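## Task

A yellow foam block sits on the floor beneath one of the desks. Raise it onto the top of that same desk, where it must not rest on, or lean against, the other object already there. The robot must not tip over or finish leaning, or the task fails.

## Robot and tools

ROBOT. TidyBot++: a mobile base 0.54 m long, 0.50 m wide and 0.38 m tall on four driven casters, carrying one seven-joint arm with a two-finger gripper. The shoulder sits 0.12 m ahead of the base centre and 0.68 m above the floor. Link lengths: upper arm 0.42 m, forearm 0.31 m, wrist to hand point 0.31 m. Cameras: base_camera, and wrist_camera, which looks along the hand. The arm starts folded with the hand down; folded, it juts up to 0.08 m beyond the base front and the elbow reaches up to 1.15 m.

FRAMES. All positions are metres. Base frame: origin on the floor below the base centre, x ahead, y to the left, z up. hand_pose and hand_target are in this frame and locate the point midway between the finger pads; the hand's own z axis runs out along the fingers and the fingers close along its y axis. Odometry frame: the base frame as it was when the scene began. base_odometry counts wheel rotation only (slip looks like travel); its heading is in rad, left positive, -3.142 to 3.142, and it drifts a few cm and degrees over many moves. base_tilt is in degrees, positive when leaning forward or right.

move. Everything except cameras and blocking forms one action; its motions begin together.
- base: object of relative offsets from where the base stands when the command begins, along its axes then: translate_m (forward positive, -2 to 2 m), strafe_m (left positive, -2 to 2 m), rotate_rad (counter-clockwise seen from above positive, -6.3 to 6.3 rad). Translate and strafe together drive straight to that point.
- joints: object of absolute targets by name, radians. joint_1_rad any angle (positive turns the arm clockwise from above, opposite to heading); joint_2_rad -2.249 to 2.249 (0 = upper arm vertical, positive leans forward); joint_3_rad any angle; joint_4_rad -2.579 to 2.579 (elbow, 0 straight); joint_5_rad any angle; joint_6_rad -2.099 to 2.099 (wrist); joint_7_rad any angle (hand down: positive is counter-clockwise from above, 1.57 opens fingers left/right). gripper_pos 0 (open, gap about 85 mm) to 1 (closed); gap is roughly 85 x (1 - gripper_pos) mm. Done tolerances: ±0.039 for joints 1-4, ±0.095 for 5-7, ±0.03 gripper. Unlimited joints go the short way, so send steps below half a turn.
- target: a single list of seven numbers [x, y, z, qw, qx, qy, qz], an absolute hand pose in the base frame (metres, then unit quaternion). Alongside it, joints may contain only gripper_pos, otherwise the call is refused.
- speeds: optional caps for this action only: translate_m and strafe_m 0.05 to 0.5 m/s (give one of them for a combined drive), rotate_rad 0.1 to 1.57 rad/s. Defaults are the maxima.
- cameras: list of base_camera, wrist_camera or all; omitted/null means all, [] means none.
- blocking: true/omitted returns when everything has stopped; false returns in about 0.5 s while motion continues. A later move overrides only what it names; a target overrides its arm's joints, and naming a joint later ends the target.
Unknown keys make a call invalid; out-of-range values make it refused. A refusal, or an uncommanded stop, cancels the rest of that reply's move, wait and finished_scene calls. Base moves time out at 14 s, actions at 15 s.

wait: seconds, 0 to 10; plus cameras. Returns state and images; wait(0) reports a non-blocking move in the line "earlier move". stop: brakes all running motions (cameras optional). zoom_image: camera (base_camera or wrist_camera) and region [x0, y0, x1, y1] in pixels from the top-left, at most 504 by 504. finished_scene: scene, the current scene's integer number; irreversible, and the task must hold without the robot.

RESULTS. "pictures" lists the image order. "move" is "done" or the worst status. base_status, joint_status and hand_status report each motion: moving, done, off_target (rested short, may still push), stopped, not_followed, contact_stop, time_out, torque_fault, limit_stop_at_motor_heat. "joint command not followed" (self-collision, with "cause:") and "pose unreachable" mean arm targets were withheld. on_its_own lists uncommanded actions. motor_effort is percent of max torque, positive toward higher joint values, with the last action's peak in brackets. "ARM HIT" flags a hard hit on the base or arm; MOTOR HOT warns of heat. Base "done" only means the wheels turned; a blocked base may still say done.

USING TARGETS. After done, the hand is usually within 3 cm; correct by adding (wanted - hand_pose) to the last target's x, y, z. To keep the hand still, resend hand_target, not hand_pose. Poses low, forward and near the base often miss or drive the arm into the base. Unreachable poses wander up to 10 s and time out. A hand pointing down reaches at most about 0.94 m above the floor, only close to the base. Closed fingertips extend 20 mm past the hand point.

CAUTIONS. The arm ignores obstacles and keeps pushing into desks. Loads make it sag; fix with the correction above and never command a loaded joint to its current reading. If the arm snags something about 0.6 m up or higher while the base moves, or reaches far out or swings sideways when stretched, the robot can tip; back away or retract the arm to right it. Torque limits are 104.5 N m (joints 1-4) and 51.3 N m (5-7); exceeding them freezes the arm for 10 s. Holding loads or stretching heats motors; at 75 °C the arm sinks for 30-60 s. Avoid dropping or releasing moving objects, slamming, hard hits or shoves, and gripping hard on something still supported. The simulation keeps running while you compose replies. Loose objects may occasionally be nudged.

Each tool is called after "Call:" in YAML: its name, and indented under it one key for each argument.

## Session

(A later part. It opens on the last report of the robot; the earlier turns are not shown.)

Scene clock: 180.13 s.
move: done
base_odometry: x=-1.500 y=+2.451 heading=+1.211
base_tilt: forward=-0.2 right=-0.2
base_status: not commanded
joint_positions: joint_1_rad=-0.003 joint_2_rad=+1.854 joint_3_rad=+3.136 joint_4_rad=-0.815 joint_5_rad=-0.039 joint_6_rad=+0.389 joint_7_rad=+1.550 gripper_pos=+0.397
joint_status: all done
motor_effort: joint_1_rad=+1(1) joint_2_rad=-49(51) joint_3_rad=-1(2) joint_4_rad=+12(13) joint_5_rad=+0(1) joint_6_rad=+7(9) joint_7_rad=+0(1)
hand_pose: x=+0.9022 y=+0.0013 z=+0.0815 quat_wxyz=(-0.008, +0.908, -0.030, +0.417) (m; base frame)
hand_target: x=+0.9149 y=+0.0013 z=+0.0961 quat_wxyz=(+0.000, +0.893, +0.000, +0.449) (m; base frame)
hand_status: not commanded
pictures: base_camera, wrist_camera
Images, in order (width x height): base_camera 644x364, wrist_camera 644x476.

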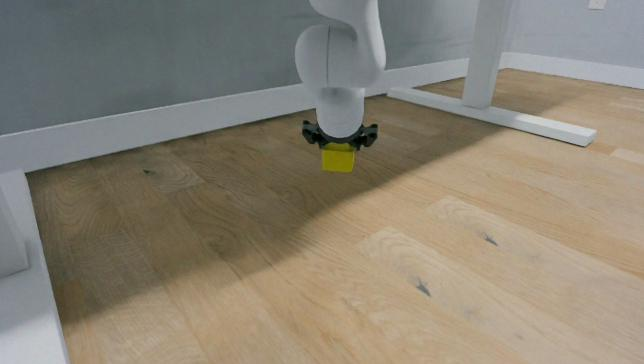

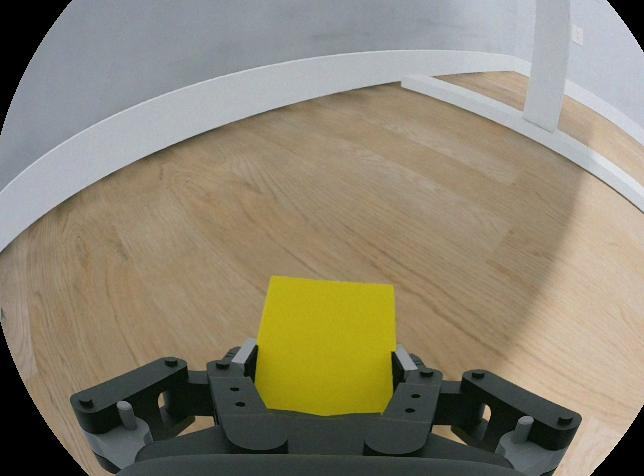

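Call:
move:
  base: {"translate_m": -0.5}
  cameras: []

Call:
move:
  base: {"translate_m": 0.25, "strafe_m": -1.13}

Call:
move:
  base: {"rotate_rad": 0.6}
  joints: {"joint_2_rad": 0.39, "joint_4_rad": -1.08, "joint_6_rad": -0.98}

Scene clock: 198.90 s.
move: done
base_odometry: x=-1.676 y=+1.983 heading=+1.211
base_tilt: forward=-0.3 right=-0.3
base_status: done
joint_positions: joint_1_rad=-0.004 joint_2_rad=+1.858 joint_3_rad=+3.136 joint_4_rad=-0.814 joint_5_rad=-0.039 joint_6_rad=+0.389 joint_7_rad=+1.550 gripper_pos=+0.397
joint_status: not commanded
motor_effort: joint_1_rad=+0(3) joint_2_rad=-49(52) joint_3_rad=-1(2) joint_4_rad=+12(14) joint_5_rad=+0(1) joint_6_rad=+7(8) joint_7_rad=-1(1)
hand_pose: x=+0.9000 y=+0.0015 z=+0.0786 quat_wxyz=(-0.008, +0.909, -0.029, +0.416) (m; base frame)
hand_target: x=+0.9149 y=+0.0013 z=+0.0961 quat_wxyz=(+0.000, +0.893, +0.000, +0.449) (m; base frame)
hand_status: not commanded
pictures: none
No camera images: "cameras" was empty.

Scene clock: 202.57 s.
move: done
base_odometry: x=-0.530 y=+1.819 heading=+1.211
base_tilt: forward=-0.3 right=-0.3
base_status: done
joint_positions: joint_1_rad=+0.003 joint_2_rad=+1.858 joint_3_rad=+3.136 joint_4_rad=-0.814 joint_5_rad=-0.039 joint_6_rad=+0.389 joint_7_rad=+1.550 gripper_pos=+0.397
joint_status: not commanded
motor_effort: joint_1_rad=+0(4) joint_2_rad=-49(50) joint_3_rad=-1(3) joint_4_rad=+12(13) joint_5_rad=+0(1) joint_6_rad=+8(8) joint_7_rad=+0(1)
hand_pose: x=+0.9000 y=-0.0034 z=+0.0786 quat_wxyz=(-0.007, +0.909, -0.032, +0.416) (m; base frame)
hand_target: x=+0.9149 y=+0.0013 z=+0.0961 quat_wxyz=(+0.000, +0.893, +0.000, +0.449) (m; base frame)
hand_status: not commanded
pictures: base_camera, wrist_camera
Images, in order (width x height): base_camera 644x364, wrist_camera 644x476.

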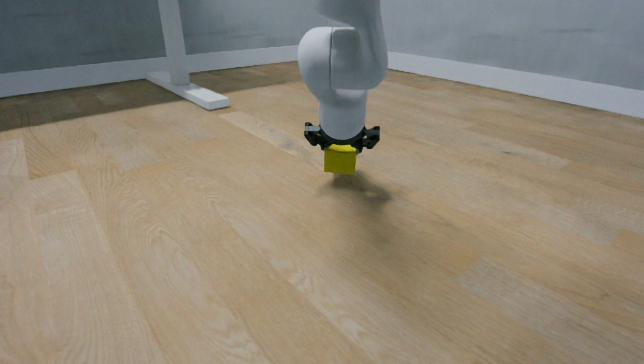

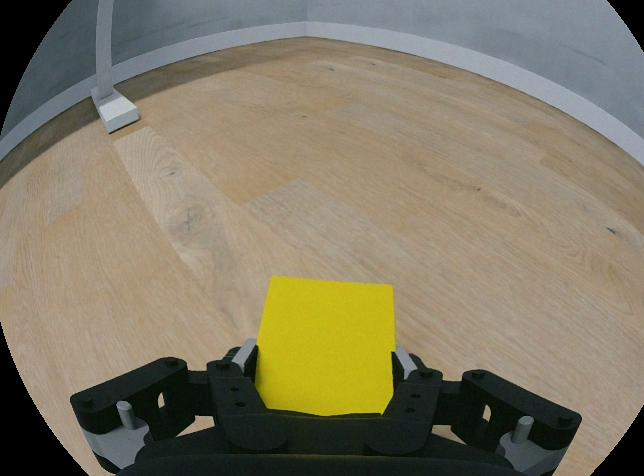

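Scene clock: 205.67 s.
move: done
base_odometry: x=-0.530 y=+1.819 heading=+1.810
base_tilt: forward=-0.3 right=-0.3
base_status: done
joint_positions: joint_1_rad=+0.004 joint_2_rad=+0.390 joint_3_rad=+3.140 joint_4_rad=-1.061 joint_5_rad=-0.039 joint_6_rad=-0.912 joint_7_rad=+1.550 gripper_pos=+0.397
joint_status: all done
motor_effort: joint_1_rad=+1(11) joint_2_rad=-36(57) joint_3_rad=-1(4) joint_4_rad=+20(21) joint_5_rad=+0(1) joint_6_rad=+7(9) joint_7_rad=-1(1)
hand_pose: x=+0.8096 y=+0.0092 z=+0.8870 quat_wxyz=(-0.023, +0.925, -0.016, +0.379) (m; base frame)
hand_target: x=+0.7903 y=+0.0013 z=+0.8628 quat_wxyz=(+0.000, +0.941, +0.000, +0.339) (m; base frame)
hand_status: not commanded
pictures: base_camera, wrist_camera
Images, in order (width x height): base_camera 644x364, wrist_camera 644x476.

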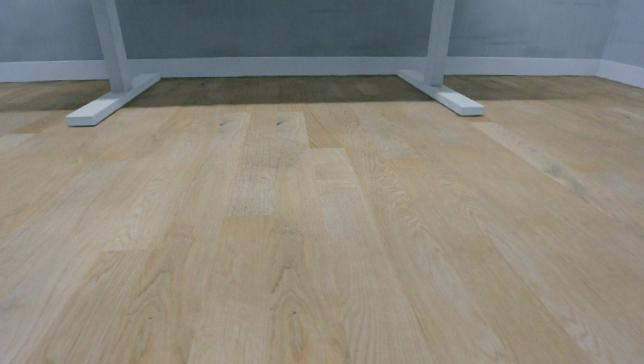

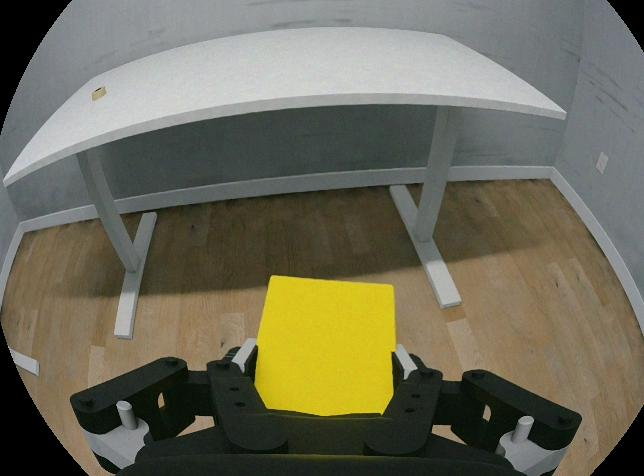

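Call:
move:
  base: {"translate_m": 0.55}
  speeds: {"translate_m": 0.35}

Scene clock: 217.93 s.
move: done
base_odometry: x=-0.661 y=+2.354 heading=+1.811
base_tilt: forward=-0.3 right=-0.3
base_status: done
joint_positions: joint_1_rad=+0.004 joint_2_rad=+0.389 joint_3_rad=+3.140 joint_4_rad=-1.064 joint_5_rad=-0.039 joint_6_rad=-0.918 joint_7_rad=+1.550 gripper_pos=+0.397
joint_status: not commanded
motor_effort: joint_1_rad=+1(1) joint_2_rad=-36(38) joint_3_rad=-1(2) joint_4_rad=+20(21) joint_5_rad=+0(0) joint_6_rad=+7(8) joint_7_rad=+0(1)
hand_pose: x=+0.8075 y=+0.0093 z=+0.8852 quat_wxyz=(-0.023, +0.926, -0.016, +0.376) (m; base frame)
hand_target: x=+0.7903 y=+0.0013 z=+0.8628 quat_wxyz=(+0.000, +0.941, +0.000, +0.339) (m; base frame)
hand_status: not commanded
pictures: base_camera, wrist_camera
Images, in order (width x height): base_camera 644x364, wrist_camera 644x476.

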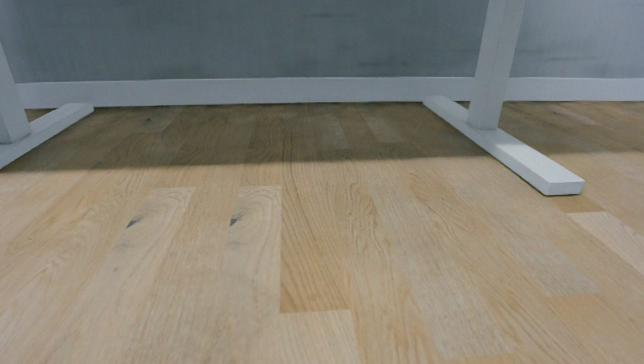

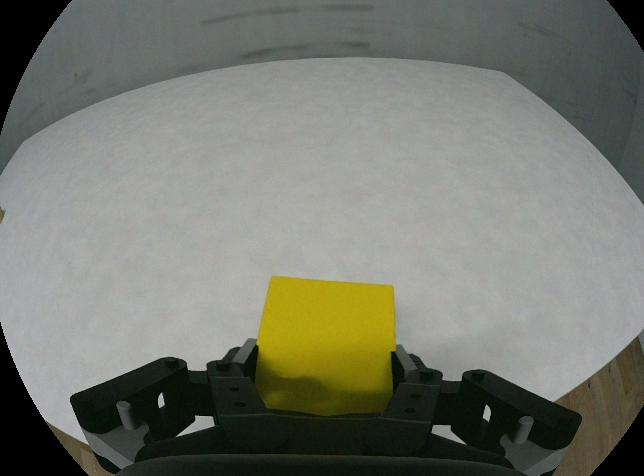

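Call:
move:
  base: {"translate_m": 0.2}
  speeds: {"translate_m": 0.25}

Call:
move:
  joints: {"joint_2_rad": 0.43, "joint_4_rad": -1.10, "joint_6_rad": -0.87}

Scene clock: 225.87 s.
move: done
base_odometry: x=-0.709 y=+2.548 heading=+1.812
base_tilt: forward=-0.3 right=-0.3
base_status: done
joint_positions: joint_1_rad=+0.004 joint_2_rad=+0.388 joint_3_rad=+3.140 joint_4_rad=-1.065 joint_5_rad=-0.039 joint_6_rad=-0.920 joint_7_rad=+1.550 gripper_pos=+0.397
joint_status: not commanded
motor_effort: joint_1_rad=+0(2) joint_2_rad=-35(38) joint_3_rad=-1(1) joint_4_rad=+20(21) joint_5_rad=+0(0) joint_6_rad=+7(8) joint_7_rad=+0(1)
hand_pose: x=+0.8069 y=+0.0093 z=+0.8845 quat_wxyz=(-0.023, +0.927, -0.016, +0.375) (m; base frame)
hand_target: x=+0.7903 y=+0.0013 z=+0.8628 quat_wxyz=(+0.000, +0.941, +0.000, +0.339) (m; base frame)
hand_status: not commanded
pictures: base_camera, wrist_camera
Images, in order (width x height): base_camera 644x364, wrist_camera 644x476.

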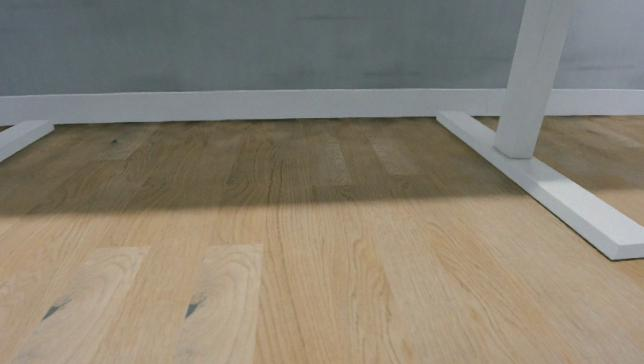

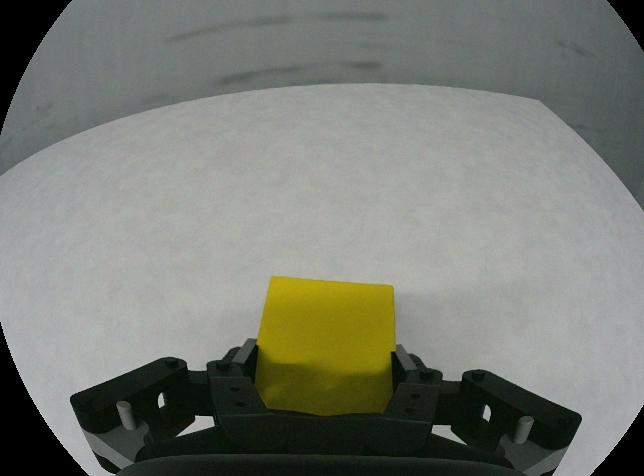

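Scene clock: 226.73 s.
move: done
base_odometry: x=-0.709 y=+2.548 heading=+1.812
base_tilt: forward=-0.3 right=-0.4
base_status: not commanded
joint_positions: joint_1_rad=+0.004 joint_2_rad=+0.423 joint_3_rad=+3.140 joint_4_rad=-1.085 joint_5_rad=-0.039 joint_6_rad=-0.892 joint_7_rad=+1.550 gripper_pos=+0.397
joint_status: all done
motor_effort: joint_1_rad=+1(1) joint_2_rad=-36(39) joint_3_rad=-1(1) joint_4_rad=+21(22) joint_5_rad=+0(0) joint_6_rad=+6(8) joint_7_rad=+0(1)
hand_pose: x=+0.8158 y=+0.0090 z=+0.8563 quat_wxyz=(-0.023, +0.932, -0.017, +0.363) (m; base frame)
hand_target: x=+0.8188 y=+0.0013 z=+0.8475 quat_wxyz=(+0.000, +0.932, +0.000, +0.362) (m; base frame)
hand_status: not commanded
pictures: base_camera, wrist_camera
Images, in order (width x height): base_camera 644x364, wrist_camera 644x476.

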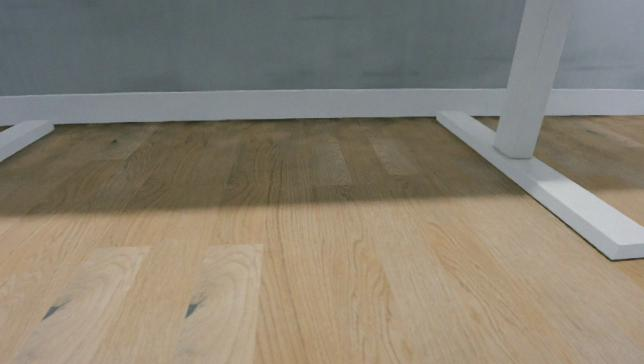

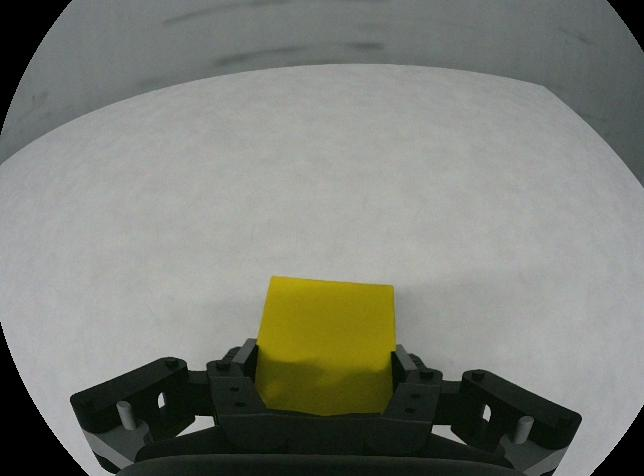

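Call:
move:
  joints: {"joint_4_rad": -1.125, "joint_6_rad": -0.78}
  cameras: []

Scene clock: 231.27 s.
move: done
base_odometry: x=-0.709 y=+2.548 heading=+1.812
base_tilt: forward=-0.2 right=-0.3
base_status: not commanded
joint_positions: joint_1_rad=+0.004 joint_2_rad=+0.424 joint_3_rad=+3.140 joint_4_rad=-1.110 joint_5_rad=-0.039 joint_6_rad=-0.831 joint_7_rad=+1.550 gripper_pos=+0.397
joint_status: all done
motor_effort: joint_1_rad=+0(1) joint_2_rad=-37(38) joint_3_rad=-1(1) joint_4_rad=+21(22) joint_5_rad=+0(0) joint_6_rad=+7(8) joint_7_rad=+0(1)
hand_pose: x=+0.8242 y=+0.0085 z=+0.8551 quat_wxyz=(-0.022, +0.925, -0.018, +0.378) (m; base frame)
hand_target: x=+0.8335 y=+0.0013 z=+0.8538 quat_wxyz=(+0.000, +0.920, +0.000, +0.392) (m; base frame)
hand_status: not commanded
pictures: none
No camera images: "cameras" was empty.

Call:
move:
  joints: {"joint_2_rad": 0.445, "joint_4_rad": -1.145, "joint_6_rad": -0.73}
  cameras: []

Scene clock: 236.00 s.
move: done
base_odometry: x=-0.709 y=+2.548 heading=+1.812
base_tilt: forward=-0.2 right=-0.2
base_status: not commanded
joint_positions: joint_1_rad=+0.004 joint_2_rad=+0.428 joint_3_rad=+3.140 joint_4_rad=-1.128 joint_5_rad=-0.039 joint_6_rad=-0.794 joint_7_rad=+1.550 gripper_pos=+0.397
joint_status: all done
motor_effort: joint_1_rad=+1(1) joint_2_rad=-33(37) joint_3_rad=-1(1) joint_4_rad=+19(21) joint_5_rad=+0(0) joint_6_rad=+7(7) joint_7_rad=+0(1)
hand_pose: x=+0.8293 y=+0.0082 z=+0.8507 quat_wxyz=(-0.022, +0.922, -0.018, +0.385) (m; base frame)
hand_target: x=+0.8424 y=+0.0013 z=+0.8435 quat_wxyz=(+0.000, +0.917, +0.000, +0.399) (m; base frame)
hand_status: not commanded
pictures: none
No camera images: "cameras" was empty.

Call:
move:
  joints: {"joint_2_rad": 0.455, "joint_6_rad": -0.71}

Scene clock: 239.93 s.
move: done
base_odometry: x=-0.709 y=+2.548 heading=+1.812
base_tilt: forward=-0.2 right=-0.3
base_status: not commanded
joint_positions: joint_1_rad=+0.004 joint_2_rad=+0.431 joint_3_rad=+3.140 joint_4_rad=-1.129 joint_5_rad=-0.039 joint_6_rad=-0.782 joint_7_rad=+1.550 gripper_pos=+0.397
joint_status: all done
motor_effort: joint_1_rad=+0(1) joint_2_rad=-35(36) joint_3_rad=-1(1) joint_4_rad=+20(20) joint_5_rad=+0(0) joint_6_rad=+7(8) joint_7_rad=-1(1)
hand_pose: x=+0.8325 y=+0.0081 z=+0.8506 quat_wxyz=(-0.022, +0.921, -0.019, +0.389) (m; base frame)
hand_target: x=+0.8482 y=+0.0013 z=+0.8409 quat_wxyz=(+0.000, +0.915, +0.000, +0.404) (m; base frame)
hand_status: not commanded
pictures: base_camera, wrist_camera
Images, in order (width x height): base_camera 644x364, wrist_camera 644x476.

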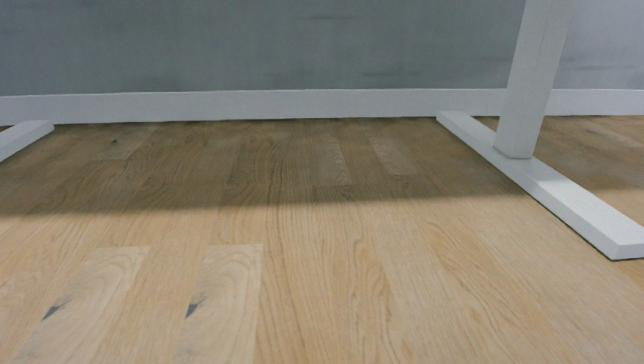

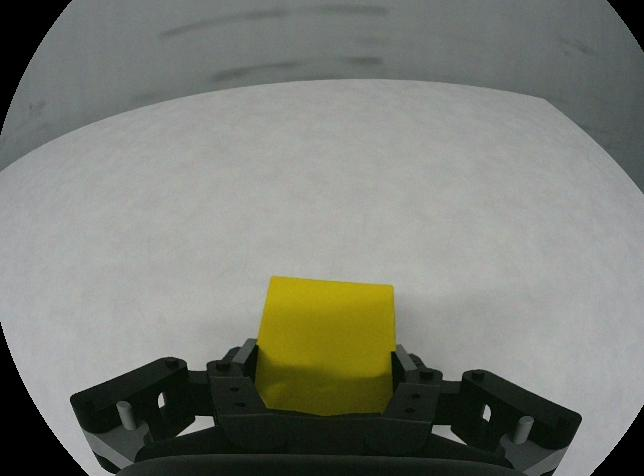

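Call:
move:
  joints: {"joint_2_rad": 0.475, "joint_4_rad": -1.155}
  cameras: []

Scene clock: 243.03 s.
move: off_target
base_odometry: x=-0.709 y=+2.548 heading=+1.812
base_tilt: forward=-0.2 right=-0.2
base_status: not commanded
joint_positions: joint_1_rad=+0.004 joint_2_rad=+0.432 joint_3_rad=+3.140 joint_4_rad=-1.129 joint_5_rad=-0.039 joint_6_rad=-0.782 joint_7_rad=+1.550 gripper_pos=+0.397
joint_status: joint_2_rad off_target (ended at +0.432, target +0.475); the others done
motor_effort: joint_1_rad=+1(1) joint_2_rad=-31(35) joint_3_rad=-1(1) joint_4_rad=+18(20) joint_5_rad=+0(0) joint_6_rad=+6(8) joint_7_rad=+0(1)
hand_pose: x=+0.8326 y=+0.0081 z=+0.8502 quat_wxyz=(-0.022, +0.921, -0.019, +0.389) (m; base frame)
hand_target: x=+0.8489 y=+0.0013 z=+0.8209 quat_wxyz=(+0.000, +0.921, +0.000, +0.390) (m; base frame)
hand_status: not commanded
pictures: none
No camera images: "cameras" was empty.

Contact confirmed. Relieve pressure, release, back off.

Call:
move:
  joints: {"joint_2_rad": 0.446, "joint_4_rad": -1.14}
  cameras: []

Call:
move:
  joints: {"gripper_pos": 0.0}
  cameras: ["wrist_camera"]

Call:
move:
  base: {"translate_m": -0.25}
  speeds: {"translate_m": 0.25}
  cameras: ["wrist_camera"]

Scene clock: 249.40 s.
move: done
base_odometry: x=-0.709 y=+2.548 heading=+1.812
base_tilt: forward=-0.3 right=-0.3
base_status: not commanded
joint_positions: joint_1_rad=+0.004 joint_2_rad=+0.431 joint_3_rad=+3.140 joint_4_rad=-1.129 joint_5_rad=-0.039 joint_6_rad=-0.782 joint_7_rad=+1.550 gripper_pos=+0.397
joint_status: all done
motor_effort: joint_1_rad=+0(1) joint_2_rad=-35(36) joint_3_rad=-1(1) joint_4_rad=+20(21) joint_5_rad=+0(0) joint_6_rad=+7(8) joint_7_rad=+0(1)
hand_pose: x=+0.8325 y=+0.0081 z=+0.8506 quat_wxyz=(-0.022, +0.921, -0.019, +0.389) (m; base frame)
hand_target: x=+0.8478 y=+0.0013 z=+0.8502 quat_wxyz=(+0.000, +0.912, +0.000, +0.410) (m; base frame)
hand_status: not commanded
pictures: none
No camera images: "cameras" was empty.

Scene clock: 250.23 s.
move: done
base_odometry: x=-0.709 y=+2.548 heading=+1.812
base_tilt: forward=-0.3 right=-0.3
base_status: not commanded
joint_positions: joint_1_rad=+0.004 joint_2_rad=+0.434 joint_3_rad=+3.140 joint_4_rad=-1.129 joint_5_rad=-0.039 joint_6_rad=-0.782 joint_7_rad=+1.550 gripper_pos=+0.000
joint_status: all done
motor_effort: joint_1_rad=+1(1) joint_2_rad=-37(38) joint_3_rad=-1(1) joint_4_rad=+21(21) joint_5_rad=+0(0) joint_6_rad=+7(8) joint_7_rad=-1(1)
hand_pose: x=+0.8329 y=+0.0081 z=+0.8490 quat_wxyz=(-0.022, +0.921, -0.019, +0.388) (m; base frame)
hand_target: x=+0.8478 y=+0.0013 z=+0.8502 quat_wxyz=(+0.000, +0.912, +0.000, +0.410) (m; base frame)
hand_status: not commanded
pictures: wrist_camera
Images, in order (width x height): wrist_camera 644x476.

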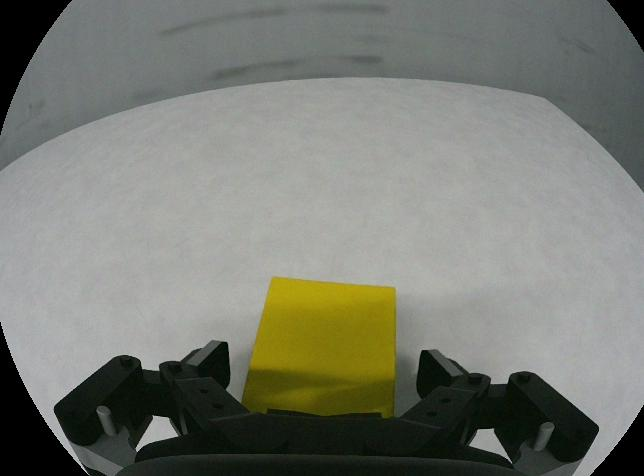

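Scene clock: 252.13 s.
move: done
base_odometry: x=-0.649 y=+2.305 heading=+1.813
base_tilt: forward=-0.3 right=-0.3
base_status: done
joint_positions: joint_1_rad=+0.004 joint_2_rad=+0.438 joint_3_rad=+3.140 joint_4_rad=-1.129 joint_5_rad=-0.039 joint_6_rad=-0.781 joint_7_rad=+1.550 gripper_pos=+0.000
joint_status: not commanded
motor_effort: joint_1_rad=+0(4) joint_2_rad=-37(40) joint_3_rad=-1(4) joint_4_rad=+20(22) joint_5_rad=+0(1) joint_6_rad=+7(8) joint_7_rad=-1(1)
hand_pose: x=+0.8336 y=+0.0083 z=+0.8462 quat_wxyz=(-0.022, +0.922, -0.018, +0.386) (m; base frame)
hand_target: x=+0.8478 y=+0.0013 z=+0.8502 quat_wxyz=(+0.000, +0.912, +0.000, +0.410) (m; base frame)
hand_status: not commanded
pictures: wrist_camera
Images, in order (width x height): wrist_camera 644x476.

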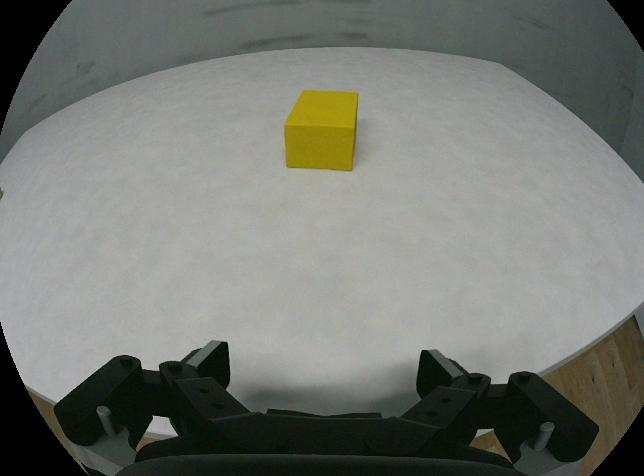

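Call:
finished_scene:
  scene: 2

The scene is finished: the task was done.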